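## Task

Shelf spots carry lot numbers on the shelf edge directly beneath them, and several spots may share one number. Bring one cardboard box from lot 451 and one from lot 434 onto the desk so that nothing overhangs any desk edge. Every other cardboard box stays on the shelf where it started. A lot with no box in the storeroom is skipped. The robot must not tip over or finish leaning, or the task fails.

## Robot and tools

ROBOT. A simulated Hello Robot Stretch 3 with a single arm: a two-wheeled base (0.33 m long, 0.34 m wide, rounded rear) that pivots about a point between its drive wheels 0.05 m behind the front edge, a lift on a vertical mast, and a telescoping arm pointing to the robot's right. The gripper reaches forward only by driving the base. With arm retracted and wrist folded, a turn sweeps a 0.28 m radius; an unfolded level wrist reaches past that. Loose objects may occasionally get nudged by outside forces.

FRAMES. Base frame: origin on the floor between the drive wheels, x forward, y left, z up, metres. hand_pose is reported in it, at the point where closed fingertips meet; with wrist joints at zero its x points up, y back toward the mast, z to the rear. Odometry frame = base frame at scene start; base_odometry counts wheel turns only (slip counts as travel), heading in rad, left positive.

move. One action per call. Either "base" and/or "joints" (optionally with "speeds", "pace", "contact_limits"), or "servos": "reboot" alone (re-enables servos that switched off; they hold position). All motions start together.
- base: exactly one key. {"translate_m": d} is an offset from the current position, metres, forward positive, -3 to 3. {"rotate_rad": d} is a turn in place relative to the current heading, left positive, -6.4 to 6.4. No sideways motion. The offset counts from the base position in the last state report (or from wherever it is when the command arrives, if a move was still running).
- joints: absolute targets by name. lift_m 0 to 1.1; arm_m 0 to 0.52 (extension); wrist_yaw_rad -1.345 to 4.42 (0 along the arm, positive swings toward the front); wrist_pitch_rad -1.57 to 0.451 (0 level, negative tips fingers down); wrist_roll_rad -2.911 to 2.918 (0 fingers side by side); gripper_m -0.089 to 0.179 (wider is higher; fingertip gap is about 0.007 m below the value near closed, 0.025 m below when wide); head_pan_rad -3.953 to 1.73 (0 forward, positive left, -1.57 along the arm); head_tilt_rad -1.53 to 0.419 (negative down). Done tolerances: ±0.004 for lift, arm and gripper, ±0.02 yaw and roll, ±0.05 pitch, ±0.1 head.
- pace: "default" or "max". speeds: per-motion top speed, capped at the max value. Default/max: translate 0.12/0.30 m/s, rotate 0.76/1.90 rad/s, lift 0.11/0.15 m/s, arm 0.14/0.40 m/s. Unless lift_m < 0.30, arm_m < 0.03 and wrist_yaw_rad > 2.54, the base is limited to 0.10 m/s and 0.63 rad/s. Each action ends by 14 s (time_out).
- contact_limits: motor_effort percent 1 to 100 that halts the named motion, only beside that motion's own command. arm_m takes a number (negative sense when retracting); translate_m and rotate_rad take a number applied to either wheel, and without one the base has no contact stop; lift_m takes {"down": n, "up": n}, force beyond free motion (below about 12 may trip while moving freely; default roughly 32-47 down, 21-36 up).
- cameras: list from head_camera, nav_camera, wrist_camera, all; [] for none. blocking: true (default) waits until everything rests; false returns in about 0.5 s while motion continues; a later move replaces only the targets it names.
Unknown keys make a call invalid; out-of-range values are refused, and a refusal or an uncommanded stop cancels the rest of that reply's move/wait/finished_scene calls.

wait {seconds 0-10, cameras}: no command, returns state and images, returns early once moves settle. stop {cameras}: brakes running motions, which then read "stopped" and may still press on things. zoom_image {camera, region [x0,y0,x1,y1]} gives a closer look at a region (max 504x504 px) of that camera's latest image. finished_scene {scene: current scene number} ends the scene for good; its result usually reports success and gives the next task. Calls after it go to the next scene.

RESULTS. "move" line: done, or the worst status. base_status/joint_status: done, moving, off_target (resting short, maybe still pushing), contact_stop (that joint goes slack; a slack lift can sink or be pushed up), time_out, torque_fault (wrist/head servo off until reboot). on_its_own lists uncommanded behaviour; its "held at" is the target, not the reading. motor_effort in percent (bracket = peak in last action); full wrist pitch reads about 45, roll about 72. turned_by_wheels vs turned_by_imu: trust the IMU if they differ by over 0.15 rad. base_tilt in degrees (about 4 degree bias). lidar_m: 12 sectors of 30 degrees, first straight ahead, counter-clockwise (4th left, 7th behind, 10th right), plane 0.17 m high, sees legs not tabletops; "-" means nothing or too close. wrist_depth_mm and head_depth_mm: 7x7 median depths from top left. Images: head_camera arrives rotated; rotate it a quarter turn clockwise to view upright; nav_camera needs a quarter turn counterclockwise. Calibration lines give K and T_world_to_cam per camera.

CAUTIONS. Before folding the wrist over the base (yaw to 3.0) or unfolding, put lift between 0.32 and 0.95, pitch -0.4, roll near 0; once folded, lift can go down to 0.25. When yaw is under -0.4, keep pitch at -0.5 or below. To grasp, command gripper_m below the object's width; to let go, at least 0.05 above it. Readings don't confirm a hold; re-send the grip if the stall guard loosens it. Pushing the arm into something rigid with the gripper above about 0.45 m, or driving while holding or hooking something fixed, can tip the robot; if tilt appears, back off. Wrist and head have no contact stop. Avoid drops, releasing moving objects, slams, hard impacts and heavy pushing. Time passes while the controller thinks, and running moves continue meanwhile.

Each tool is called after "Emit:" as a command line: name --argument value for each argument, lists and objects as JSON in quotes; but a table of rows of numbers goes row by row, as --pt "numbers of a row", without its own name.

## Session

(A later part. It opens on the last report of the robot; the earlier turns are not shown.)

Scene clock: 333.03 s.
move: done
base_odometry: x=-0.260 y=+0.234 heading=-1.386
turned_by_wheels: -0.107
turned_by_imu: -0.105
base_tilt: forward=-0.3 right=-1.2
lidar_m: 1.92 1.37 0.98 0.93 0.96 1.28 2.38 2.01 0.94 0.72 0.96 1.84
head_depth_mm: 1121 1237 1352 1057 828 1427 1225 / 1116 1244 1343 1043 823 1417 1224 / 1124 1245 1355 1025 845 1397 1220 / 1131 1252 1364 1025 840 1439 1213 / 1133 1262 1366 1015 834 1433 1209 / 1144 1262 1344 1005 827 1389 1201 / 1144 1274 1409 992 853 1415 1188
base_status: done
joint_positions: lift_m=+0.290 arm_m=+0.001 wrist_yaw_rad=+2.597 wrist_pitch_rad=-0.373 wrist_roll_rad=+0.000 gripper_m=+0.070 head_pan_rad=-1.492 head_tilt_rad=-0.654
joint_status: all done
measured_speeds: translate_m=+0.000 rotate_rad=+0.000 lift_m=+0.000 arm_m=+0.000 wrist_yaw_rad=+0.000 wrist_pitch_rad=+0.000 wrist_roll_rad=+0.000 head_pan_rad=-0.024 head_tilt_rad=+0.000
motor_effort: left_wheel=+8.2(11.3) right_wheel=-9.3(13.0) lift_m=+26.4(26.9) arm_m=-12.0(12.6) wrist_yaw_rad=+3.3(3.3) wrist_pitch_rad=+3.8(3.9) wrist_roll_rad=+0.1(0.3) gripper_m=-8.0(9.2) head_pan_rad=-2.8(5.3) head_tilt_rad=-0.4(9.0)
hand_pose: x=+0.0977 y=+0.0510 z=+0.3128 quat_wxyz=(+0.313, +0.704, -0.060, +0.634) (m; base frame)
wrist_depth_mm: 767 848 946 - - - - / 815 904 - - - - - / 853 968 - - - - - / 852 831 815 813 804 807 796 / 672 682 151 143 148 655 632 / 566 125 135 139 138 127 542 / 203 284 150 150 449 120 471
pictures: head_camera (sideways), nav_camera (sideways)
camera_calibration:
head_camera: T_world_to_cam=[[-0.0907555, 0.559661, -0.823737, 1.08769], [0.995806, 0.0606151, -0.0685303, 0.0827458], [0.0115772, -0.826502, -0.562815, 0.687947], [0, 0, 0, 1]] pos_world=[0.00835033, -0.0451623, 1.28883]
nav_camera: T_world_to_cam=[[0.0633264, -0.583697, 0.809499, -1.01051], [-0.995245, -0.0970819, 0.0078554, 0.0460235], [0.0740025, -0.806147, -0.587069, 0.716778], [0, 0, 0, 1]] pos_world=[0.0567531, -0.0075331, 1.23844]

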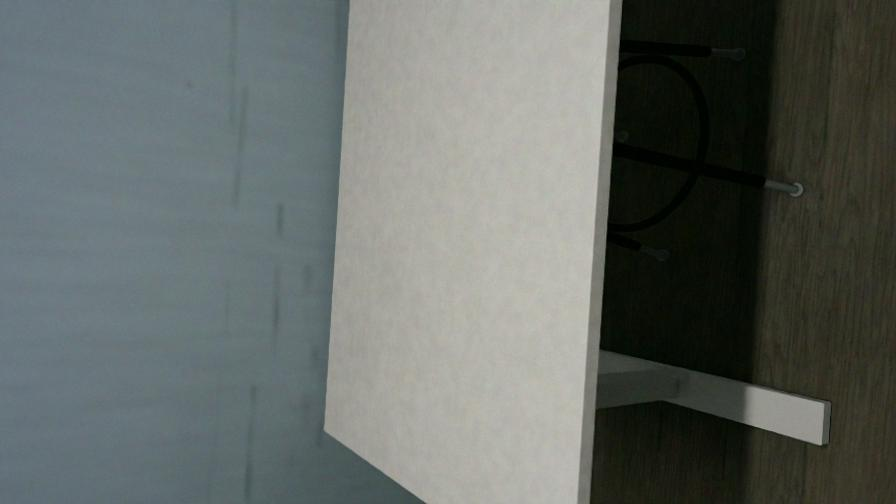

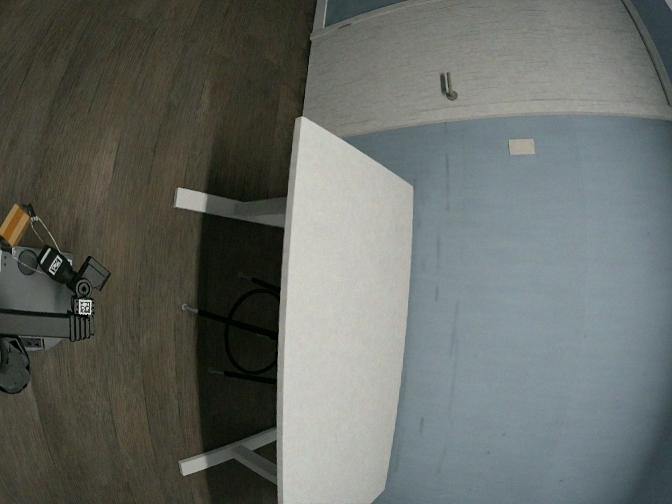

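Emit:
move --joints '{"lift_m": 0.86}' --pace "max" --cameras '[]'

Emit:
move --joints '{"wrist_yaw_rad": 0.0, "wrist_pitch_rad": -0.3}' --cameras '[]'

Emit:
move --joints '{"arm_m": 0.36}' --contact_limits '{"arm_m": 35}' --cameras '[]'

Emit:
move --joints '{"lift_m": 0.745}' --cameras '["head_camera", "wrist_camera"]'

Scene clock: 355.27 s.
move: done
base_odometry: x=-0.260 y=+0.234 heading=-1.386
turned_by_wheels: +0.000
turned_by_imu: +0.000
base_tilt: forward=-0.2 right=-1.1
lidar_m: 1.91 1.38 0.98 0.93 0.96 1.27 2.38 2.01 0.94 0.72 0.95 1.84
head_depth_mm: 1120 1233 1365 1058 834 1430 - / 1123 1247 1345 1050 828 1462 - / 1123 1245 1364 1038 846 1411 - / 1129 1256 1357 1031 844 1452 - / 1134 1263 1373 1016 835 1432 - / 1137 1255 1345 1005 831 1391 1193 / 1142 1269 1393 1001 821 1429 1194
base_status: not commanded
joint_positions: lift_m=+0.860 arm_m=+0.001 wrist_yaw_rad=+2.597 wrist_pitch_rad=-0.374 wrist_roll_rad=+0.000 gripper_m=+0.070 head_pan_rad=-1.500 head_tilt_rad=-0.650
joint_status: all done
measured_speeds: all 0
motor_effort: left_wheel=+8.1(8.7) right_wheel=-9.6(10.8) lift_m=+29.6(35.3) arm_m=-11.8(12.3) wrist_yaw_rad=+2.3(3.3) wrist_pitch_rad=+3.9(4.1) wrist_roll_rad=+0.1(0.3) gripper_m=-8.4(9.3) head_pan_rad=-3.0(3.8) head_tilt_rad=+2.6(4.0)
hand_pose: x=+0.0977 y=+0.0510 z=+0.8827 quat_wxyz=(+0.314, +0.704, -0.060, +0.634) (m; base frame)
wrist_depth_mm: 766 855 945 - - - - / 808 894 - - - - - / 882 964 - - - - - / 906 - - - - - - / 968 - 150 142 148 - - / - 124 135 139 137 127 - / 199 - - 149 - 120 -
pictures: none
No camera images: "cameras" was empty.

Scene clock: 357.53 s.
move: done
base_odometry: x=-0.260 y=+0.234 heading=-1.386
turned_by_wheels: +0.000
turned_by_imu: +0.000
base_tilt: forward=-0.3 right=-1.2
lidar_m: 1.91 1.38 0.98 0.93 0.96 1.28 2.38 2.01 0.94 0.72 0.95 1.84
head_depth_mm: 1117 1237 1365 1055 834 1431 - / 1122 1241 1349 1047 826 1415 - / 1130 1245 1354 1034 790 304 - / 1129 1247 1368 1023 786 349 1136 / 1131 1257 1362 1015 833 1435 1206 / 1138 1265 1362 1002 828 1388 1199 / 1135 1265 1400 997 819 1425 1201
base_status: not commanded
joint_positions: lift_m=+0.860 arm_m=+0.001 wrist_yaw_rad=+0.003 wrist_pitch_rad=-0.330 wrist_roll_rad=+0.000 gripper_m=+0.070 head_pan_rad=-1.500 head_tilt_rad=-0.650
joint_status: all done
measured_speeds: all 0
motor_effort: left_wheel=+7.7(8.3) right_wheel=-9.5(10.4) lift_m=+23.9(29.1) arm_m=-11.8(12.4) wrist_yaw_rad=-3.0(7.8) wrist_pitch_rad=+5.2(7.6) wrist_roll_rad=+0.0(0.3) gripper_m=-8.3(9.2) head_pan_rad=-3.0(3.8) head_tilt_rad=+2.6(4.1)
hand_pose: x=-0.0208 y=-0.3802 z=+0.8929 quat_wxyz=(+0.698, +0.117, -0.697, -0.115) (m; base frame)
wrist_depth_mm: - - - - - - - / - - - - - - - / - - - - - - - / - - - 181 - - - / - - 149 142 148 - - / - 125 135 139 137 126 - / - - - 150 149 120 -
pictures: none
No camera images: "cameras" was empty.

Scene clock: 361.40 s.
move: done
base_odometry: x=-0.260 y=+0.234 heading=-1.386
turned_by_wheels: +0.000
turned_by_imu: +0.000
base_tilt: forward=-0.2 right=-1.3
lidar_m: 1.91 1.38 0.98 0.93 0.96 1.28 2.37 2.01 0.94 0.72 0.95 1.84
head_depth_mm: 1119 1244 1364 422 311 1314 1224 / 1126 1243 1353 496 799 1417 1217 / 1125 1245 1350 511 849 1416 1224 / 1129 1248 1362 941 841 1440 1213 / 1133 1259 1365 1019 836 1434 1206 / 1135 1260 1355 1005 831 1392 1191 / 1141 1272 1393 999 826 1425 1197
base_status: not commanded
joint_positions: lift_m=+0.860 arm_m=+0.360 wrist_yaw_rad=+0.003 wrist_pitch_rad=-0.330 wrist_roll_rad=+0.000 gripper_m=+0.070 head_pan_rad=-1.500 head_tilt_rad=-0.650
joint_status: all done
measured_speeds: all 0
motor_effort: left_wheel=+7.9(8.3) right_wheel=-10.0(10.7) lift_m=+30.1(30.4) arm_m=+12.6(15.1) wrist_yaw_rad=-3.3(4.6) wrist_pitch_rad=+5.1(5.2) wrist_roll_rad=+0.1(0.3) gripper_m=-8.5(9.1) head_pan_rad=-2.7(3.8) head_tilt_rad=+2.2(3.8)
contact_limits: arm_m 35 (drawing in: default 31, maximum 55; extending or still: default 40, maximum 69)
hand_pose: x=-0.0208 y=-0.7396 z=+0.8929 quat_wxyz=(+0.698, +0.117, -0.697, -0.115) (m; base frame)
wrist_depth_mm: - - - - - - - / - - - - - - - / - - - - - - - / - - - 181 - - - / - - 149 143 148 - - / - 124 135 139 137 123 - / - 106 145 147 147 111 -
pictures: none
No camera images: "cameras" was empty.

Scene clock: 363.27 s.
move: done
base_odometry: x=-0.260 y=+0.234 heading=-1.386
turned_by_wheels: +0.000
turned_by_imu: +0.000
base_tilt: forward=-0.4 right=-1.2
lidar_m: 1.90 1.38 0.98 0.93 0.96 1.28 2.37 2.01 0.94 0.72 0.96 1.84
head_depth_mm: 1127 1246 1361 1055 829 393 304 / 1117 1242 1353 1049 484 409 1168 / 1129 1255 1358 1028 592 1407 1220 / 1127 1254 1364 1019 815 1440 1216 / 1136 1265 1355 1015 837 1435 1216 / 1132 1263 1352 1005 829 1384 1196 / 1141 1271 1396 998 824 1417 1199
base_status: not commanded
joint_positions: lift_m=+0.745 arm_m=+0.360 wrist_yaw_rad=+0.003 wrist_pitch_rad=-0.329 wrist_roll_rad=+0.000 gripper_m=+0.070 head_pan_rad=-1.500 head_tilt_rad=-0.650
joint_status: all done
measured_speeds: all 0
motor_effort: left_wheel=+7.6(8.0) right_wheel=-9.6(10.2) lift_m=+25.3(29.0) arm_m=+10.3(13.3) wrist_yaw_rad=-3.2(4.4) wrist_pitch_rad=+4.9(5.1) wrist_roll_rad=+0.2(0.5) gripper_m=-8.7(9.0) head_pan_rad=-3.2(3.6) head_tilt_rad=+2.5(3.2)
contact_limits: arm_m 35 (drawing in: default 31, maximum 55; extending or still: default 40, maximum 69)
hand_pose: x=-0.0208 y=-0.7396 z=+0.7780 quat_wxyz=(+0.698, +0.117, -0.697, -0.115) (m; base frame)
wrist_depth_mm: - - - - - - - / - - - - - - - / - - - - - - - / - - - 181 - - - / 269 269 150 143 149 263 262 / 224 216 135 139 137 127 218 / 197 124 179 149 178 120 186
pictures: head_camera (sideways), wrist_camera
camera_calibration:
head_camera: T_world_to_cam=[[-0.0859007, 0.557295, -0.825859, 1.09042], [0.996292, 0.0521139, -0.0684612, 0.0826533], [0.00488569, -0.828678, -0.559705, 0.683942], [0, 0, 0, 1]] pos_world=[0.00797992, -0.0452282, 1.289]
wrist_camera: T_world_to_cam=[[-0.998878, -0.0418894, -0.0220972, -0.0279356], [-0.0021762, 0.506678, -0.862132, 1.07801], [0.0473103, -0.861117, -0.506201, -0.0759248], [0, 0, 0, 1]] pos_world=[-0.0219663, -0.612755, 0.890338]

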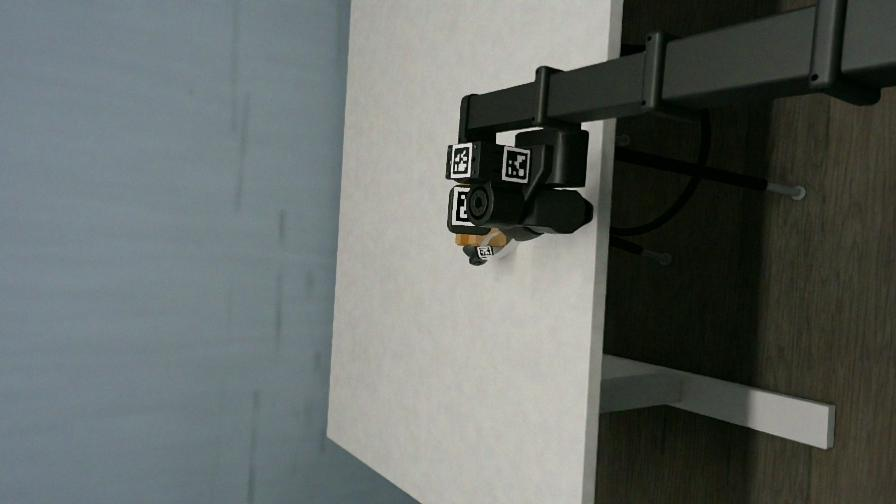

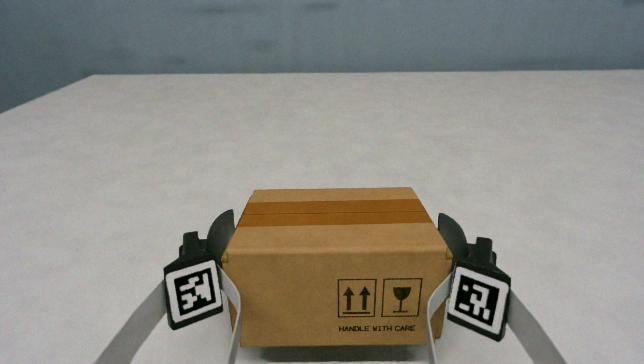

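Emit:
move --joints '{"lift_m": 0.724}' --speeds '{"lift_m": 0.03}' --contact_limits '{"lift_m": {"down": 14}}' --cameras '[]'

Emit:
move --joints '{"lift_m": 0.717}' --speeds '{"lift_m": 0.02}' --contact_limits '{"lift_m": {"down": 14}}' --cameras '["wrist_camera"]'

Scene clock: 372.80 s.
move: done
base_odometry: x=-0.260 y=+0.234 heading=-1.386
turned_by_wheels: +0.000
turned_by_imu: +0.000
base_tilt: forward=-0.2 right=-1.2
lidar_m: 1.91 1.38 0.98 0.93 0.96 1.28 2.38 2.01 0.94 0.72 0.95 1.84
head_depth_mm: 1115 1250 1369 1058 830 1394 332 / 1123 1243 1345 1043 496 409 1150 / 1128 1245 1364 1034 590 1410 1221 / 1128 1254 1356 1028 811 1442 1205 / 1134 1256 1359 1010 835 1446 1215 / 1137 1259 1364 1008 831 1386 1200 / 1143 1263 1401 998 821 1432 1197
base_status: not commanded
joint_positions: lift_m=+0.724 arm_m=+0.360 wrist_yaw_rad=+0.003 wrist_pitch_rad=-0.329 wrist_roll_rad=+0.000 gripper_m=+0.070 head_pan_rad=-1.500 head_tilt_rad=-0.650
joint_status: all done
measured_speeds: all 0
motor_effort: left_wheel=+7.8(8.3) right_wheel=-9.5(10.5) lift_m=+23.4(29.5) arm_m=+3.1(5.3) wrist_yaw_rad=-2.8(4.9) wrist_pitch_rad=+4.8(5.1) wrist_roll_rad=+0.1(0.3) gripper_m=-8.3(8.9) head_pan_rad=-2.7(3.6) head_tilt_rad=+2.5(3.2)
contact_limits: arm_m 35 (drawing in: default 31, maximum 55; extending or still: default 40, maximum 69); lift_m down 14 (down: maximum 72; up: maximum 65)
hand_pose: x=-0.0208 y=-0.7397 z=+0.7571 quat_wxyz=(+0.698, +0.117, -0.697, -0.115) (m; base frame)
wrist_depth_mm: - - - - - - - / - - - - - - - / - - - - - - - / 284 269 268 181 181 275 272 / 238 237 151 143 148 230 230 / 195 183 135 139 137 127 191 / 173 158 157 149 156 120 164
pictures: none
No camera images: "cameras" was empty.

Scene clock: 373.53 s.
move: done
base_odometry: x=-0.260 y=+0.234 heading=-1.386
turned_by_wheels: +0.000
turned_by_imu: +0.000
base_tilt: forward=-0.2 right=-1.2
lidar_m: 1.92 1.38 0.98 0.93 0.96 1.28 2.38 2.01 0.94 0.72 0.95 1.84
head_depth_mm: 1119 1240 1370 1052 830 1392 339 / 1122 1251 1355 1048 518 426 1148 / 1127 1247 1355 1037 591 1412 1223 / 1135 1250 1357 1027 813 1435 1215 / 1140 1254 1371 1014 834 1428 1206 / 1138 1261 1364 1008 829 1387 1197 / 1140 1269 1390 997 820 1426 1198
base_status: not commanded
joint_positions: lift_m=+0.717 arm_m=+0.360 wrist_yaw_rad=+0.003 wrist_pitch_rad=-0.318 wrist_roll_rad=+0.000 gripper_m=+0.070 head_pan_rad=-1.500 head_tilt_rad=-0.650
joint_status: all done
measured_speeds: all 0
motor_effort: left_wheel=+7.9(7.9) right_wheel=-9.5(10.3) lift_m=+22.5(25.6) arm_m=+1.9(3.1) wrist_yaw_rad=-2.4(3.9) wrist_pitch_rad=+2.9(4.9) wrist_roll_rad=+0.1(0.3) gripper_m=-8.6(9.1) head_pan_rad=-3.0(3.4) head_tilt_rad=+2.0(3.0)
contact_limits: arm_m 35 (drawing in: default 31, maximum 55; extending or still: default 40, maximum 69); lift_m down 14 (down: maximum 72; up: maximum 65)
hand_pose: x=-0.0208 y=-0.7408 z=+0.7527 quat_wxyz=(+0.699, +0.113, -0.698, -0.111) (m; base frame)
wrist_depth_mm: - - - - - - - / - - - - - - - / - - - - - - - / 276 262 261 174 185 269 268 / 230 230 150 142 148 226 224 / 191 184 135 139 137 127 186 / 167 152 152 152 151 122 159
pictures: wrist_camera
camera_calibration:
wrist_camera: T_world_to_cam=[[-0.998877, -0.0421486, -0.021651, -0.0290669], [-0.00215066, 0.49678, -0.867874, 1.05379], [0.0473354, -0.866852, -0.496313, -0.101453], [0, 0, 0, 1]] pos_world=[-0.0219656, -0.612672, 0.863576]

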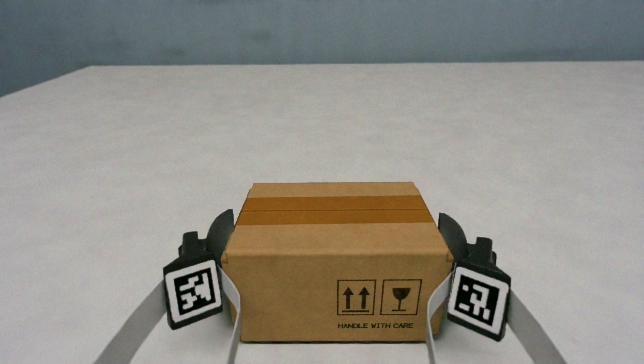

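Emit:
move --joints '{"lift_m": 0.719}' --speeds '{"lift_m": 0.02}' --cameras '[]'

Emit:
move --joints '{"gripper_m": 0.179}' --cameras '["wrist_camera"]'

Emit:
move --joints '{"lift_m": 0.86}' --cameras '["wrist_camera"]'

Emit:
move --joints '{"arm_m": 0.0, "gripper_m": 0.03, "head_pan_rad": -1.4, "head_tilt_rad": -0.5}' --cameras '["head_camera"]'

Scene clock: 384.80 s.
move: done
base_odometry: x=-0.260 y=+0.234 heading=-1.386
turned_by_wheels: +0.000
turned_by_imu: +0.000
base_tilt: forward=-0.4 right=-1.2
lidar_m: 1.91 1.37 0.98 0.93 0.96 1.28 2.38 2.01 0.94 0.72 0.95 1.84
head_depth_mm: 1114 1241 1363 1055 834 1395 337 / 1126 1241 1349 1042 504 423 1153 / 1125 1251 1359 1045 591 1404 1229 / 1130 1249 1354 1023 813 1440 1214 / 1134 1255 1361 1009 834 1436 1210 / 1136 1263 1354 1005 828 1385 1191 / 1139 1268 1404 997 825 1414 1195
base_status: not commanded
joint_positions: lift_m=+0.719 arm_m=+0.360 wrist_yaw_rad=+0.003 wrist_pitch_rad=-0.318 wrist_roll_rad=+0.000 gripper_m=+0.070 head_pan_rad=-1.500 head_tilt_rad=-0.650
joint_status: all done
measured_speeds: all 0
motor_effort: left_wheel=+7.7(7.8) right_wheel=-9.3(10.2) lift_m=+28.9(30.9) arm_m=-3.6(4.2) wrist_yaw_rad=-3.1(3.8) wrist_pitch_rad=+2.8(2.9) wrist_roll_rad=-0.1(0.2) gripper_m=-8.7(8.8) head_pan_rad=-2.7(3.1) head_tilt_rad=+1.7(2.7)
contact_limits: arm_m 35 (drawing in: default 31, maximum 55; extending or still: default 40, maximum 69)
hand_pose: x=-0.0208 y=-0.7408 z=+0.7547 quat_wxyz=(+0.699, +0.113, -0.698, -0.111) (m; base frame)
wrist_depth_mm: - - - - - - - / - - - - - - - / - - - - - - - / 279 267 264 177 176 272 272 / 233 234 150 142 149 228 228 / 193 180 135 139 137 127 187 / 169 155 154 151 153 120 161
pictures: none
No camera images: "cameras" was empty.

Scene clock: 386.43 s.
move: done
base_odometry: x=-0.260 y=+0.234 heading=-1.386
turned_by_wheels: +0.000
turned_by_imu: +0.000
base_tilt: forward=-0.3 right=-1.1
lidar_m: 1.92 1.37 0.98 0.93 0.96 1.28 2.38 2.02 0.94 0.72 0.95 1.83
head_depth_mm: 1119 1238 1372 1053 834 1398 337 / 1121 1243 1354 1047 505 423 1145 / 1122 1250 1358 1034 592 1404 1216 / 1131 1251 1352 1023 810 1437 1210 / 1138 1258 1364 1021 836 1440 1213 / 1141 1259 1361 1004 829 1395 1198 / 1143 1265 1405 999 827 1417 1204
base_status: not commanded
joint_positions: lift_m=+0.719 arm_m=+0.360 wrist_yaw_rad=+0.002 wrist_pitch_rad=-0.319 wrist_roll_rad=+0.000 gripper_m=+0.179 head_pan_rad=-1.500 head_tilt_rad=-0.650
joint_status: all done
measured_speeds: all 0
motor_effort: left_wheel=+7.9(8.0) right_wheel=-9.7(10.3) lift_m=+23.1(29.2) arm_m=-6.0(6.3) wrist_yaw_rad=-2.4(3.5) wrist_pitch_rad=+3.0(3.1) wrist_roll_rad=-0.3(0.3) gripper_m=+0.7(85.9) head_pan_rad=-2.3(3.2) head_tilt_rad=+2.2(2.8)
contact_limits: arm_m 35 (drawing in: default 31, maximum 55; extending or still: default 40, maximum 69)
hand_pose: x=-0.0210 y=-0.7408 z=+0.7546 quat_wxyz=(+0.699, +0.113, -0.698, -0.112) (m; base frame)
wrist_depth_mm: - - - - - - - / - - - - - - - / - - - - - - - / 280 266 264 179 178 271 272 / 244 232 163 150 155 228 226 / 119 179 139 136 136 189 121 / 115 158 156 152 153 157 108
pictures: wrist_camera
camera_calibration:
wrist_camera: T_world_to_cam=[[-0.998909, -0.0413622, -0.0216719, -0.0286092], [-0.00176734, 0.497264, -0.867598, 1.05554], [0.0466624, -0.866613, -0.496794, -0.0999412], [0, 0, 0, 1]] pos_world=[-0.022049, -0.612676, 0.865515]

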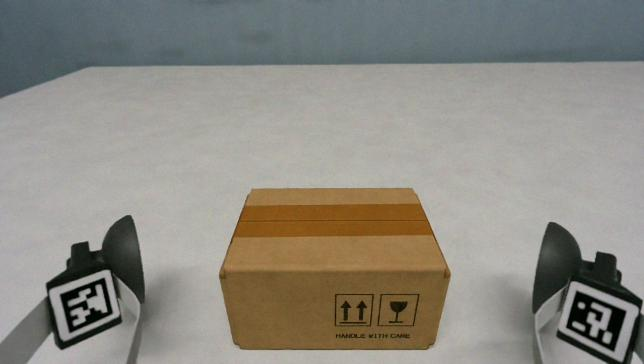

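Scene clock: 388.53 s.
move: done
base_odometry: x=-0.260 y=+0.234 heading=-1.386
turned_by_wheels: +0.000
turned_by_imu: +0.000
base_tilt: forward=-0.2 right=-1.2
lidar_m: 1.91 1.38 0.98 0.93 0.96 1.28 2.38 2.02 0.94 0.72 0.95 1.84
head_depth_mm: 1122 1240 1375 421 311 1307 1238 / 1119 1241 1355 495 799 1414 1223 / 1126 1253 1353 511 846 1419 1212 / 1132 1257 1363 938 842 1437 1211 / 1128 1260 1374 1023 831 1434 1208 / 1135 1269 1353 1010 830 1385 1197 / 1146 1266 1404 1005 824 1419 1194
base_status: not commanded
joint_positions: lift_m=+0.860 arm_m=+0.360 wrist_yaw_rad=+0.002 wrist_pitch_rad=-0.319 wrist_roll_rad=+0.000 gripper_m=+0.179 head_pan_rad=-1.500 head_tilt_rad=-0.650
joint_status: all done
measured_speeds: all 0
motor_effort: left_wheel=+7.4(7.9) right_wheel=-9.3(10.0) lift_m=+28.7(33.6) arm_m=-9.6(9.8) wrist_yaw_rad=-1.6(3.9) wrist_pitch_rad=+3.0(3.1) wrist_roll_rad=+0.0(0.3) gripper_m=+0.5(1.1) head_pan_rad=-2.5(3.2) head_tilt_rad=+1.4(2.7)
contact_limits: arm_m 35 (drawing in: default 31, maximum 55; extending or still: default 40, maximum 69)
hand_pose: x=-0.0210 y=-0.7408 z=+0.8956 quat_wxyz=(+0.699, +0.113, -0.698, -0.112) (m; base frame)
wrist_depth_mm: - - - - - - - / - - - - - - - / - - - - - - - / - - - - - - - / - 143 - - - - - / 119 127 - - - - 117 / 116 - - - - - 108
pictures: wrist_camera
camera_calibration:
wrist_camera: T_world_to_cam=[[-0.998909, -0.0413623, -0.0216719, -0.0255535], [-0.00176745, 0.497264, -0.867598, 1.17788], [0.0466625, -0.866613, -0.496794, -0.0298902], [0, 0, 0, 1]] pos_world=[-0.022049, -0.612676, 1.00652]

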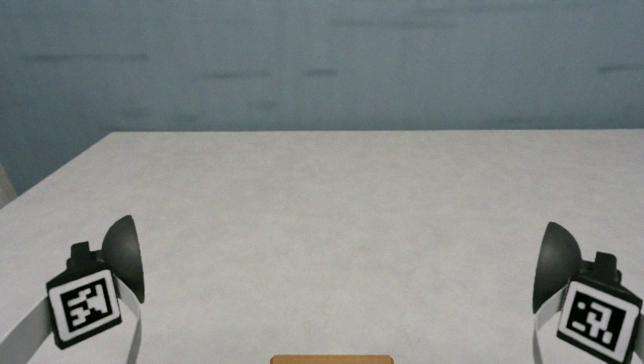

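Scene clock: 392.40 s.
move: done
base_odometry: x=-0.260 y=+0.234 heading=-1.386
turned_by_wheels: +0.000
turned_by_imu: +0.000
base_tilt: forward=-0.4 right=-1.3
lidar_m: 1.91 1.38 0.98 0.93 0.96 1.28 2.38 2.01 0.94 0.72 0.95 1.84
head_depth_mm: 1104 1185 1287 1353 973 768 1347 / 1116 1200 1304 1376 965 762 1050 / 1138 1217 1329 1384 909 757 303 / 1140 1242 1343 1363 950 806 1332 / 1155 1256 1366 1342 937 802 1317 / 1175 1272 1399 1464 934 1288 1309 / 1191 1284 1408 1549 926 1463 1310
base_status: not commanded
joint_positions: lift_m=+0.860 arm_m=+0.001 wrist_yaw_rad=+0.002 wrist_pitch_rad=-0.319 wrist_roll_rad=+0.000 gripper_m=+0.030 head_pan_rad=-1.400 head_tilt_rad=-0.497
joint_status: all done
measured_speeds: all 0
motor_effort: left_wheel=+7.4(8.3) right_wheel=-9.7(10.3) lift_m=+26.7(28.9) arm_m=-12.6(14.5) wrist_yaw_rad=-1.1(4.0) wrist_pitch_rad=+2.9(3.1) wrist_roll_rad=-0.2(0.3) gripper_m=+0.6(82.2) head_pan_rad=+3.1(4.5) head_tilt_rad=-3.9(6.2)
hand_pose: x=-0.0210 y=-0.3814 z=+0.8956 quat_wxyz=(+0.699, +0.113, -0.698, -0.112) (m; base frame)
wrist_depth_mm: - - - - - - - / - - - - - - - / - - - - - - - / - - - 538 - - - / - - - - - - - / - - 129 134 128 - - / - - - - 805 - -
pictures: head_camera (sideways)
camera_calibration:
head_camera: T_world_to_cam=[[-0.118558, 0.415227, -0.901959, 1.18987], [0.987854, 0.141209, -0.0648415, 0.0780056], [0.100441, -0.898692, -0.426925, 0.510593], [0, 0, 0, 1]] pos_world=[0.0127263, -0.0462157, 1.29626]

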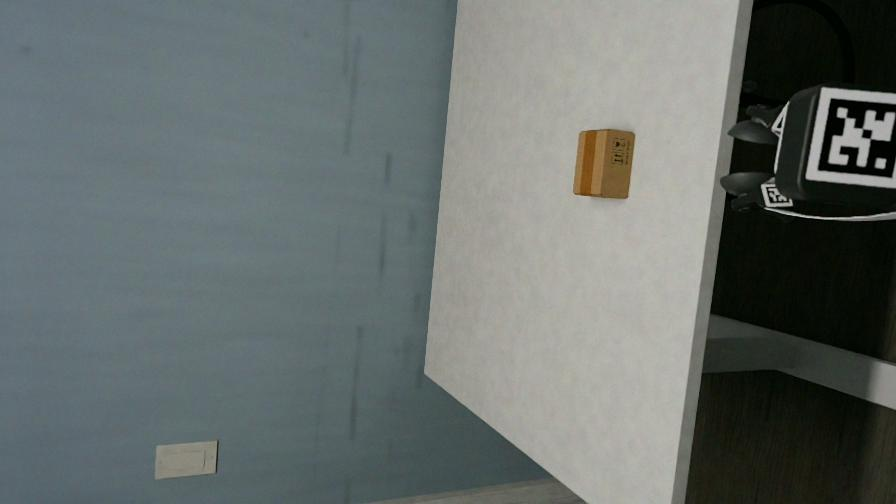

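Emit:
move --joints '{"wrist_yaw_rad": 3.0, "wrist_pitch_rad": -0.4, "head_pan_rad": -3.1, "head_tilt_rad": -0.3}' --cameras '[]'

Emit:
move --joints '{"lift_m": 0.28}' --pace "max" --cameras '["nav_camera"]'

Scene clock: 408.27 s.
move: done
base_odometry: x=-0.260 y=+0.234 heading=-1.386
turned_by_wheels: +0.000
turned_by_imu: +0.000
base_tilt: forward=-0.5 right=-1.2
lidar_m: 1.91 1.37 0.98 0.93 0.96 1.28 2.38 2.01 0.94 0.72 0.95 1.84
head_depth_mm: 2130 2232 2329 2491 2597 2095 1639 / 2160 2232 2327 2468 2584 2079 1651 / 2114 2227 2315 2460 2591 2068 1625 / 2127 2220 2306 2445 2580 2046 1568 / 2108 2221 2317 2438 2554 2038 1570 / 2127 2223 2322 2425 2586 2028 1549 / 2112 2207 2323 2438 2542 2016 1561
base_status: not commanded
joint_positions: lift_m=+0.860 arm_m=+0.001 wrist_yaw_rad=+2.997 wrist_pitch_rad=-0.412 wrist_roll_rad=+0.000 gripper_m=+0.030 head_pan_rad=-3.106 head_tilt_rad=-0.300
joint_status: all done
measured_speeds: all 0
motor_effort: left_wheel=+7.6(8.1) right_wheel=-9.7(10.1) lift_m=+31.5(31.5) arm_m=-7.3(9.9) wrist_yaw_rad=+2.1(5.9) wrist_pitch_rad=+1.8(5.8) wrist_roll_rad=+0.1(0.3) gripper_m=+0.8(0.8) head_pan_rad=+3.9(5.6) head_tilt_rad=+5.5(8.7)
hand_pose: x=+0.0112 y=+0.0772 z=+0.8740 quat_wxyz=(+0.195, +0.700, +0.095, +0.680) (m; base frame)
wrist_depth_mm: 846 139 926 947 992 - - / 908 149 996 - - - - / - 163 - - - - - / - 181 - - - - - / - - 208 - - - - / - - 131 134 129 - - / - - 266 - - - -
pictures: none
No camera images: "cameras" was empty.

Scene clock: 412.93 s.
move: done
base_odometry: x=-0.260 y=+0.234 heading=-1.386
turned_by_wheels: +0.000
turned_by_imu: +0.000
base_tilt: forward=-0.2 right=-1.1
lidar_m: 1.91 1.37 0.98 0.93 0.96 1.28 2.38 2.01 0.94 0.72 0.95 1.84
head_depth_mm: 2116 2239 2362 2444 2555 2122 1603 / 2114 2234 2341 2440 2597 2091 1592 / 2125 2210 2339 2470 2560 2065 1574 / 2123 2222 2348 2476 2547 2027 1571 / 2123 2205 2345 2437 2543 2026 1565 / 2112 2195 2296 2431 2549 2022 1540 / 2101 2199 2328 2433 2533 2013 1545
base_status: not commanded
joint_positions: lift_m=+0.280 arm_m=+0.001 wrist_yaw_rad=+2.997 wrist_pitch_rad=-0.414 wrist_roll_rad=+0.000 gripper_m=+0.030 head_pan_rad=-3.100 head_tilt_rad=-0.300
joint_status: all done
measured_speeds: all 0
motor_effort: left_wheel=+7.8(8.0) right_wheel=-9.1(10.3) lift_m=+25.5(32.3) arm_m=-3.7(8.0) wrist_yaw_rad=+1.7(3.4) wrist_pitch_rad=+2.2(2.3) wrist_roll_rad=-0.1(0.4) gripper_m=+0.6(1.0) head_pan_rad=+3.3(4.2) head_tilt_rad=+5.5(6.2)
hand_pose: x=+0.0112 y=+0.0770 z=+0.2935 quat_wxyz=(+0.195, +0.700, +0.095, +0.680) (m; base frame)
wrist_depth_mm: 843 139 913 934 976 - - / 935 149 984 - - - - / 967 163 898 949 938 917 909 / 764 184 695 741 726 729 713 / 620 589 208 606 603 597 597 / 527 513 131 147 129 509 504 / 287 277 260 272 421 444 444
pictures: nav_camera (sideways)
camera_calibration:
nav_camera: T_world_to_cam=[[-0.269196, -0.0282653, 0.962671, -1.2083], [-0.0559325, 0.998341, 0.0136719, 0.0327162], [-0.96146, -0.0501641, -0.270331, 0.310935], [0, 0, 0, 1]] pos_world=[-0.0244895, -0.0512171, 1.24681]

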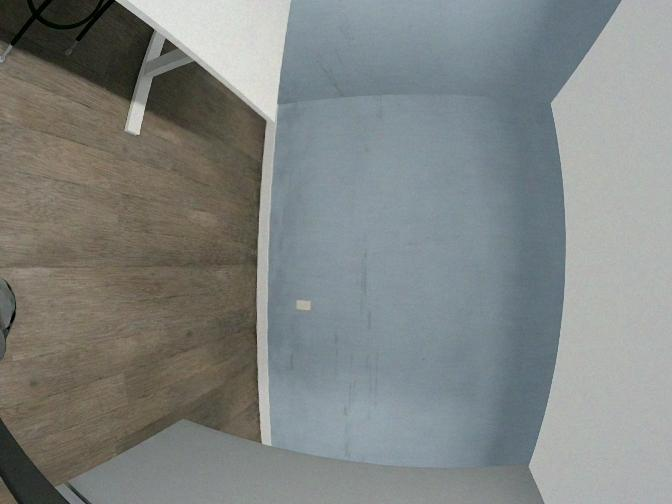

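Emit:
move --base '{"translate_m": -1.84}' --pace "max" --cameras '[]'

Emit:
move --base '{"rotate_rad": 1.597}' --joints '{"head_pan_rad": 0.0, "head_tilt_rad": -0.3}' --pace "max" --cameras '["nav_camera"]'

Scene clock: 440.13 s.
move: done
base_odometry: x=-0.598 y=+2.043 heading=-1.386
turned_by_wheels: +0.000
turned_by_imu: -0.002
base_tilt: forward=-0.2 right=-1.2
lidar_m: 3.73 1.28 0.99 2.33 0.81 0.58 0.55 0.57 0.75 1.43 1.30 1.33
head_depth_mm: 461 483 507 534 564 595 632 / 461 482 506 530 562 593 632 / 460 483 505 533 561 593 629 / 459 481 504 531 561 591 628 / 459 479 504 531 558 591 628 / 458 479 502 529 558 589 626 / 459 479 501 528 557 588 626
base_status: done
joint_positions: lift_m=+0.280 arm_m=+0.001 wrist_yaw_rad=+2.997 wrist_pitch_rad=-0.414 wrist_roll_rad=+0.000 gripper_m=+0.030 head_pan_rad=-3.100 head_tilt_rad=-0.300
joint_status: not commanded
measured_speeds: all 0
motor_effort: left_wheel=+0.5(15.0) right_wheel=-9.7(15.2) lift_m=+24.7(31.3) arm_m=+6.9(7.6) wrist_yaw_rad=+2.0(3.8) wrist_pitch_rad=+2.3(2.3) wrist_roll_rad=+0.0(0.4) gripper_m=+0.3(1.0) head_pan_rad=+2.6(4.0) head_tilt_rad=+3.8(5.7)
hand_pose: x=+0.0111 y=+0.0770 z=+0.2935 quat_wxyz=(+0.195, +0.700, +0.096, +0.680) (m; base frame)
wrist_depth_mm: - 139 - - - 926 988 / - 150 - - - - - / 863 163 906 938 935 928 907 / 749 184 684 731 729 720 720 / 626 592 207 609 603 597 594 / 524 522 131 147 129 506 498 / 287 278 262 273 423 440 439
pictures: none
No camera images: "cameras" was empty.

Scene clock: 442.77 s.
move: done
base_odometry: x=-0.598 y=+2.043 heading=+0.211
turned_by_wheels: +1.597
turned_by_imu: +1.565
base_tilt: forward=-0.4 right=-1.1
lidar_m: 2.33 0.81 0.57 0.55 0.57 0.75 1.43 1.30 1.92 3.74 1.27 0.99
head_depth_mm: 2062 2143 1225 1205 1190 1177 1162 / 2073 2170 2279 2387 2539 1993 1513 / 2067 2178 2295 2405 2502 2053 1585 / 2069 2171 2261 2398 2476 2061 1578 / 2061 2162 2238 2411 2459 2049 1555 / 2062 2130 2221 2353 2474 2027 1547 / 1785 1809 1827 1847 1893 1852 1543
base_status: done
joint_positions: lift_m=+0.280 arm_m=+0.001 wrist_yaw_rad=+2.997 wrist_pitch_rad=-0.414 wrist_roll_rad=+0.000 gripper_m=+0.030 head_pan_rad=+0.008 head_tilt_rad=-0.300
joint_status: all done
measured_speeds: translate_m=+0.000 rotate_rad=+0.000 lift_m=+0.000 arm_m=+0.000 wrist_yaw_rad=+0.000 wrist_pitch_rad=+0.000 wrist_roll_rad=+0.000 head_pan_rad=-0.024 head_tilt_rad=+0.000
motor_effort: left_wheel=-5.6(14.4) right_wheel=+6.0(14.9) lift_m=+25.0(25.5) arm_m=-5.3(7.9) wrist_yaw_rad=+1.7(2.9) wrist_pitch_rad=+2.1(2.3) wrist_roll_rad=+0.0(0.3) gripper_m=-0.2(0.8) head_pan_rad=-3.1(6.2) head_tilt_rad=+2.9(6.6)
hand_pose: x=+0.0111 y=+0.0770 z=+0.2935 quat_wxyz=(+0.195, +0.700, +0.096, +0.680) (m; base frame)
wrist_depth_mm: 140 139 - - - - - / - 149 - - - - - / - 162 173 687 698 727 753 / 649 183 679 703 726 719 724 / 621 600 207 613 603 599 593 / 525 521 131 148 129 508 506 / 287 277 261 272 423 442 443
pictures: nav_camera (sideways)
camera_calibration:
nav_camera: T_world_to_cam=[[0.269789, 0.0193324, 0.962726, -1.21166], [0.0228342, -0.999646, 0.0136748, 0.0322319], [0.962649, 0.0182937, -0.270134, 0.298942], [0, 0, 0, 1]] pos_world=[0.0383803, 0.050176, 1.24681]

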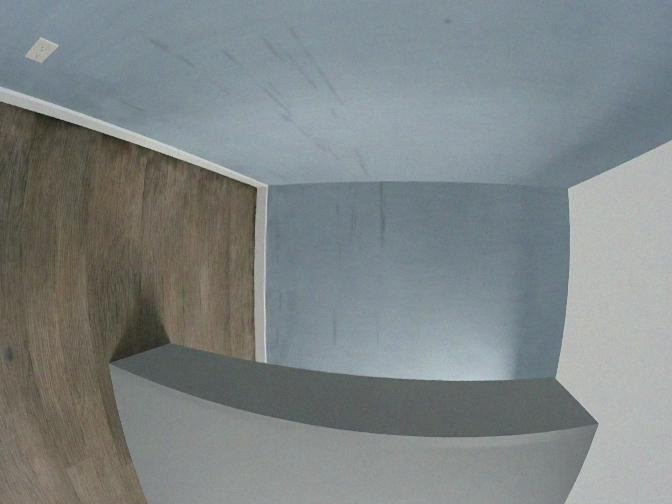

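Emit:
move --base '{"translate_m": 1.88}' --pace "max" --cameras '[]'

Emit:
move --base '{"rotate_rad": -1.597}' --joints '{"head_pan_rad": -0.6, "head_tilt_rad": -0.3}' --pace "max" --cameras '["nav_camera", "head_camera"]'

Scene clock: 459.77 s.
move: done
base_odometry: x=+1.241 y=+2.436 heading=+0.210
turned_by_wheels: +0.000
turned_by_imu: +0.002
base_tilt: forward=-0.2 right=-1.3
lidar_m: 0.46 0.48 0.64 0.61 0.62 0.84 2.14 0.69 1.39 2.03 0.68 0.48
head_depth_mm: 373 390 411 434 458 483 515 / 371 388 408 430 454 482 512 / 370 387 406 428 452 478 508 / 367 385 404 424 448 474 505 / 365 383 402 423 445 471 502 / 364 381 399 421 444 470 499 / 362 379 397 419 440 466 493
base_status: done
joint_positions: lift_m=+0.280 arm_m=+0.001 wrist_yaw_rad=+2.997 wrist_pitch_rad=-0.414 wrist_roll_rad=+0.000 gripper_m=+0.030 head_pan_rad=+0.000 head_tilt_rad=-0.300
joint_status: not commanded
measured_speeds: all 0
motor_effort: left_wheel=+0.0(13.7) right_wheel=+6.8(13.5) lift_m=+26.2(27.4) arm_m=-7.8(13.3) wrist_yaw_rad=+1.5(3.1) wrist_pitch_rad=+2.2(2.4) wrist_roll_rad=+0.0(0.3) gripper_m=+0.2(1.0) head_pan_rad=-2.4(3.8) head_tilt_rad=+1.0(3.1)
hand_pose: x=+0.0110 y=+0.0770 z=+0.2935 quat_wxyz=(+0.195, +0.700, +0.096, +0.680) (m; base frame)
wrist_depth_mm: - 139 - - - 652 515 / - 149 - - - 700 529 / - 163 195 740 771 729 536 / 700 184 679 742 729 693 543 / 623 596 208 607 597 590 537 / 525 527 131 147 129 507 495 / 285 279 260 273 423 443 442
pictures: none
No camera images: "cameras" was empty.

Scene clock: 461.87 s.
move: done
base_odometry: x=+1.241 y=+2.436 heading=-1.386
turned_by_wheels: -1.597
turned_by_imu: -1.567
base_tilt: forward=-0.2 right=-1.3
lidar_m: 2.08 0.68 0.48 0.46 0.48 0.63 0.61 0.62 0.83 2.08 0.69 1.38
head_depth_mm: 564 594 633 682 745 816 897 / 1144 787 1210 991 698 735 782 / 1287 1035 1380 1338 900 1228 960 / 1389 1417 1519 1298 1567 1187 1339 / 1305 1332 1433 1308 1561 1324 1469 / 1207 1254 1319 1392 1473 1558 1512 / 1549 2003 2143 2257 2120 1947 1559
base_status: done
joint_positions: lift_m=+0.280 arm_m=+0.001 wrist_yaw_rad=+2.997 wrist_pitch_rad=-0.414 wrist_roll_rad=+0.000 gripper_m=+0.030 head_pan_rad=-0.604 head_tilt_rad=-0.300
joint_status: all done
measured_speeds: all 0
motor_effort: left_wheel=+4.4(15.1) right_wheel=-7.3(14.2) lift_m=+27.1(27.7) arm_m=-12.9(13.1) wrist_yaw_rad=+1.9(3.2) wrist_pitch_rad=+2.2(2.3) wrist_roll_rad=+0.1(0.4) gripper_m=+0.4(1.0) head_pan_rad=+3.5(4.2) head_tilt_rad=+0.5(4.6)
hand_pose: x=+0.0110 y=+0.0770 z=+0.2935 quat_wxyz=(+0.195, +0.700, +0.096, +0.680) (m; base frame)
wrist_depth_mm: 431 139 459 475 496 508 531 / 471 149 500 525 543 569 592 / 512 163 534 572 595 621 658 / 561 185 597 617 648 663 695 / 588 585 208 606 603 603 595 / 525 518 131 147 129 507 506 / 286 276 261 274 424 441 439
pictures: head_camera (sideways), nav_camera (sideways)
camera_calibration:
head_camera: T_world_to_cam=[[-0.227594, 0.10077, -0.968528, 1.27744], [0.599991, 0.797903, -0.0579745, 0.0714472], [0.76695, -0.594303, -0.242059, 0.265938], [0, 0, 0, 1]] pos_world=[0.0439093, -0.0276877, 1.30575]
nav_camera: T_world_to_cam=[[0.231881, -0.13925, 0.962726, -1.21143], [-0.555895, -0.83114, 0.0136748, 0.0357621], [0.798255, -0.538345, -0.270134, 0.299945], [0, 0, 0, 1]] pos_world=[0.0613555, 0.0225051, 1.24681]

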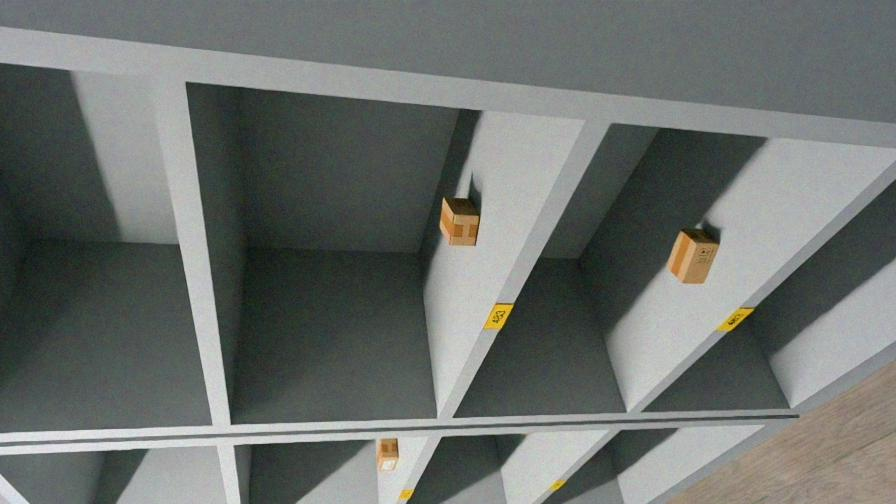

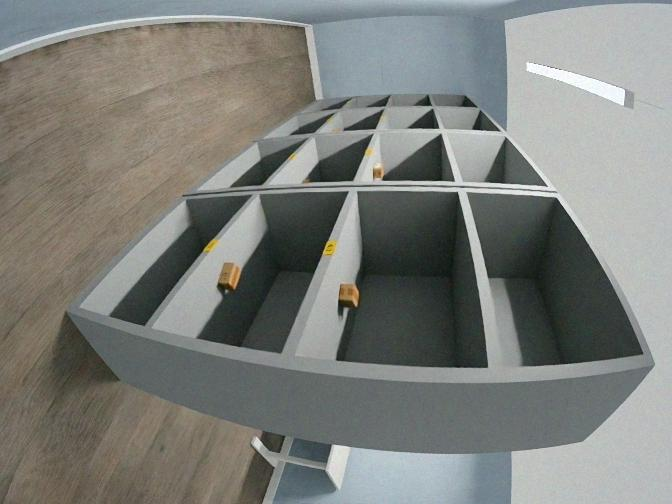

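Emit:
zoom_image --camera "head_camera" --region '[460, 270, 780, 400]'

Emit:
zoom_image --camera "nav_camera" --region '[240, 80, 440, 230]'

Emit:
zoom_image --camera "head_camera" --region '[360, 430, 620, 504]'

Scaled by 1.575 from the camera's 896x504 image, which has a finer 1280x720 frame.

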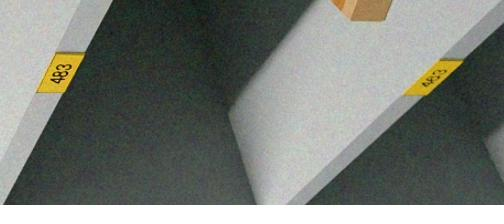

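Scaled by 2.520 from the camera's 672x504 image, which has a finer 792x594 frame.

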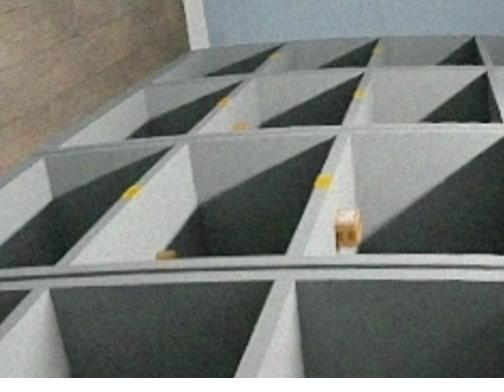

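Scaled by 1.938 from the camera's 896x504 image, which has a finer 1280x720 frame.

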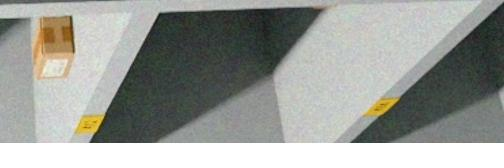

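Emit:
move --base '{"translate_m": 0.9}' --joints '{"head_pan_rad": -0.9, "head_tilt_rad": -0.4}' --pace "max" --cameras '["nav_camera", "head_camera"]'

Scene clock: 479.63 s.
move: done
base_odometry: x=+1.406 y=+1.551 heading=-1.386
turned_by_wheels: +0.000
turned_by_imu: +0.001
base_tilt: forward=-0.3 right=-1.2
lidar_m: 2.21 0.73 0.52 0.50 0.51 0.68 1.50 1.54 0.68 0.97 0.65 0.71
head_depth_mm: 441 868 915 927 606 1044 856 / 500 815 926 928 632 1079 851 / 518 678 744 799 667 993 850 / 527 576 622 679 700 823 841 / 562 599 641 690 748 813 896 / 755 1257 1343 904 1425 1056 1295 / 1231 1377 1457 1004 1434 1182 1327
base_status: done
joint_positions: lift_m=+0.280 arm_m=+0.001 wrist_yaw_rad=+2.998 wrist_pitch_rad=-0.414 wrist_roll_rad=+0.000 gripper_m=+0.030 head_pan_rad=-0.902 head_tilt_rad=-0.400
joint_status: all done
measured_speeds: all 0
motor_effort: left_wheel=+6.0(12.0) right_wheel=+0.9(14.8) lift_m=+28.7(29.1) arm_m=-7.2(11.0) wrist_yaw_rad=+2.0(3.2) wrist_pitch_rad=+2.1(2.3) wrist_roll_rad=+0.1(0.3) gripper_m=+0.3(0.9) head_pan_rad=+0.9(4.8) head_tilt_rad=-3.6(5.1)
hand_pose: x=+0.0110 y=+0.0770 z=+0.2935 quat_wxyz=(+0.195, +0.700, +0.096, +0.680) (m; base frame)
wrist_depth_mm: 460 139 486 508 533 547 569 / 502 150 533 559 583 598 622 / 547 162 568 601 632 662 689 / 593 184 621 657 681 689 725 / 623 597 208 612 599 600 597 / 527 518 131 147 129 507 508 / 286 278 260 273 426 441 439
pictures: head_camera (sideways), nav_camera (sideways)
camera_calibration:
head_camera: T_world_to_cam=[[-0.247547, 0.238347, -0.939101, 1.23913], [0.803912, 0.591531, -0.0617781, 0.0751474], [0.540783, -0.770248, -0.338042, 0.392238], [0, 0, 0, 1]] pos_world=[0.034214, -0.0376738, 1.3009]
nav_camera: T_world_to_cam=[[0.239917, -0.275835, 0.930782, -1.16977], [-0.774436, -0.632535, 0.0121664, 0.0390607], [0.585397, -0.72375, -0.365373, 0.425192], [0, 0, 0, 1]] pos_world=[0.0619915, 0.00977562, 1.24368]

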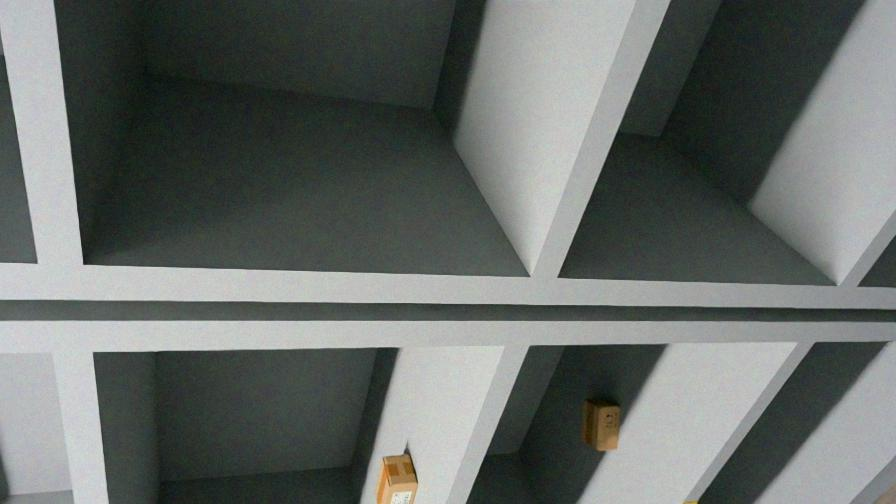

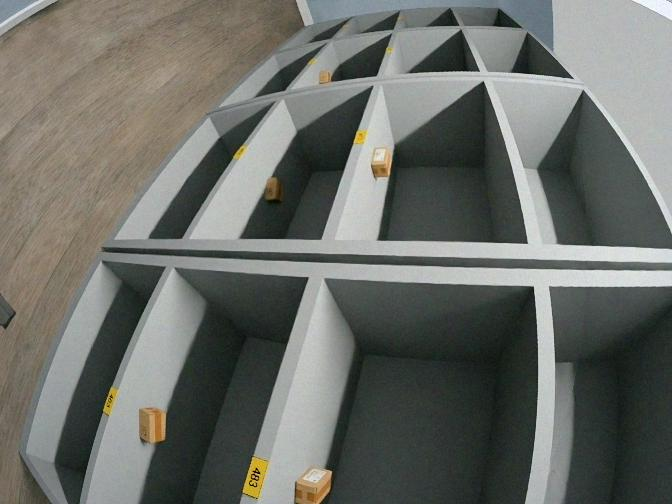

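Emit:
zoom_image --camera "nav_camera" --region '[220, 110, 400, 210]'

Emit:
zoom_image --camera "nav_camera" --region '[280, 0, 440, 100]'

Emit:
zoom_image --camera "nav_camera" --region '[80, 360, 280, 504]'

Scaled by 2.800 from the camera's 672x504 image, which has a finer 792x594 frame.

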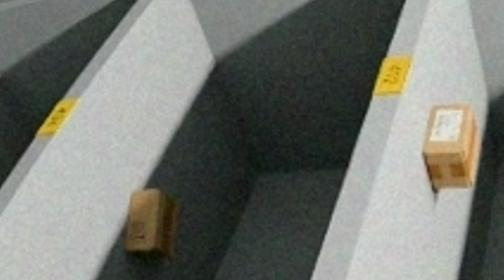

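Scaled by 3.150 from the camera's 672x504 image, which has a finer 792x594 frame.

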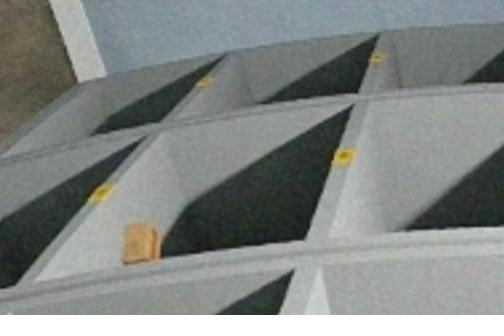

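Scaled by 2.520 from the camera's 672x504 image, which has a finer 792x594 frame.

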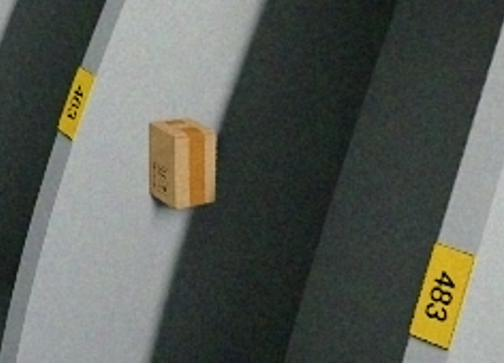

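Emit:
move --joints '{"head_pan_rad": -0.45, "head_tilt_rad": -0.42}' --pace "max" --cameras '["head_camera"]'

Scene clock: 497.53 s.
move: done
base_odometry: x=+1.406 y=+1.551 heading=-1.386
turned_by_wheels: +0.000
turned_by_imu: +0.000
base_tilt: forward=-0.3 right=-1.3
lidar_m: 2.22 0.73 0.52 0.50 0.51 0.68 1.50 1.55 0.68 0.97 0.65 0.71
head_depth_mm: 756 1167 1220 667 696 725 780 / 1229 1318 1388 904 1425 1014 890 / 1302 1429 1526 1087 1339 1131 1325 / 1259 1348 1435 1561 1484 1624 1372 / 1229 1314 1408 1534 1673 1681 1400 / 1977 2142 2237 2394 2325 1734 1399 / 2666 2894 3070 3201 2342 1739 1379
base_status: not commanded
joint_positions: lift_m=+0.280 arm_m=+0.001 wrist_yaw_rad=+2.998 wrist_pitch_rad=-0.414 wrist_roll_rad=+0.000 gripper_m=+0.030 head_pan_rad=-0.435 head_tilt_rad=-0.420
joint_status: all done
measured_speeds: all 0
motor_effort: left_wheel=+6.5(6.7) right_wheel=+0.8(1.7) lift_m=+28.6(29.7) arm_m=-5.2(5.8) wrist_yaw_rad=+1.9(2.3) wrist_pitch_rad=+2.1(2.3) wrist_roll_rad=-0.3(0.3) gripper_m=+0.3(0.8) head_pan_rad=+0.6(4.7) head_tilt_rad=-4.4(5.4)
hand_pose: x=+0.0110 y=+0.0770 z=+0.2935 quat_wxyz=(+0.195, +0.700, +0.096, +0.680) (m; base frame)
wrist_depth_mm: 462 139 488 512 526 553 562 / 503 149 530 552 579 600 631 / 545 163 566 615 639 665 697 / 588 185 620 660 680 702 714 / 611 599 207 608 600 597 594 / 528 524 131 147 129 506 504 / 286 278 260 273 425 439 439
pictures: head_camera (sideways)
camera_calibration:
head_camera: T_world_to_cam=[[-0.344779, 0.109275, -0.932302, 1.23084], [0.451029, 0.890322, -0.0624433, 0.0781644], [0.823225, -0.442024, -0.356251, 0.414213], [0, 0, 0, 1]] pos_world=[0.0481248, -0.0209993, 1.29996]

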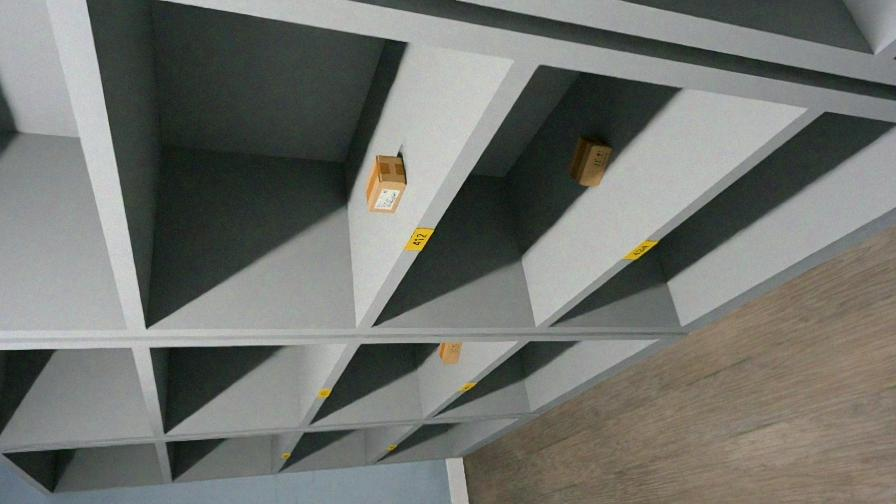

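Emit:
zoom_image --camera "head_camera" --region '[600, 220, 680, 280]'

Emit:
zoom_image --camera "head_camera" --region '[280, 330, 500, 470]'

Scaled by 6.300 from the camera's 896x504 image, which has a finer 1280x720 frame.

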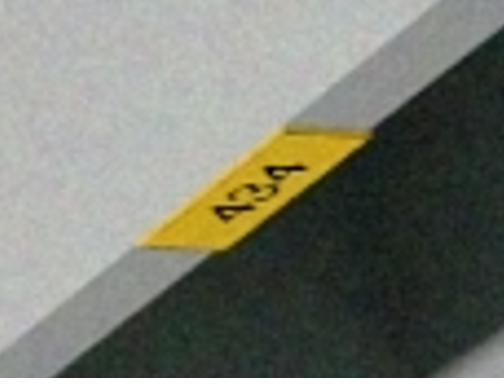

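Scaled by 2.291 from the camera's 896x504 image, which has a finer 1280x720 frame.

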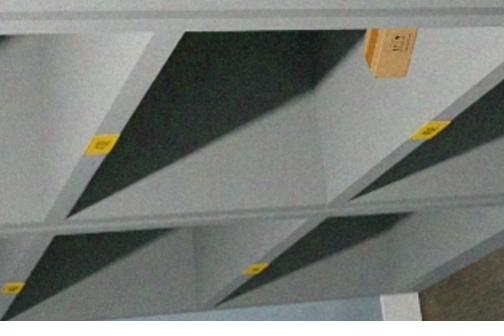

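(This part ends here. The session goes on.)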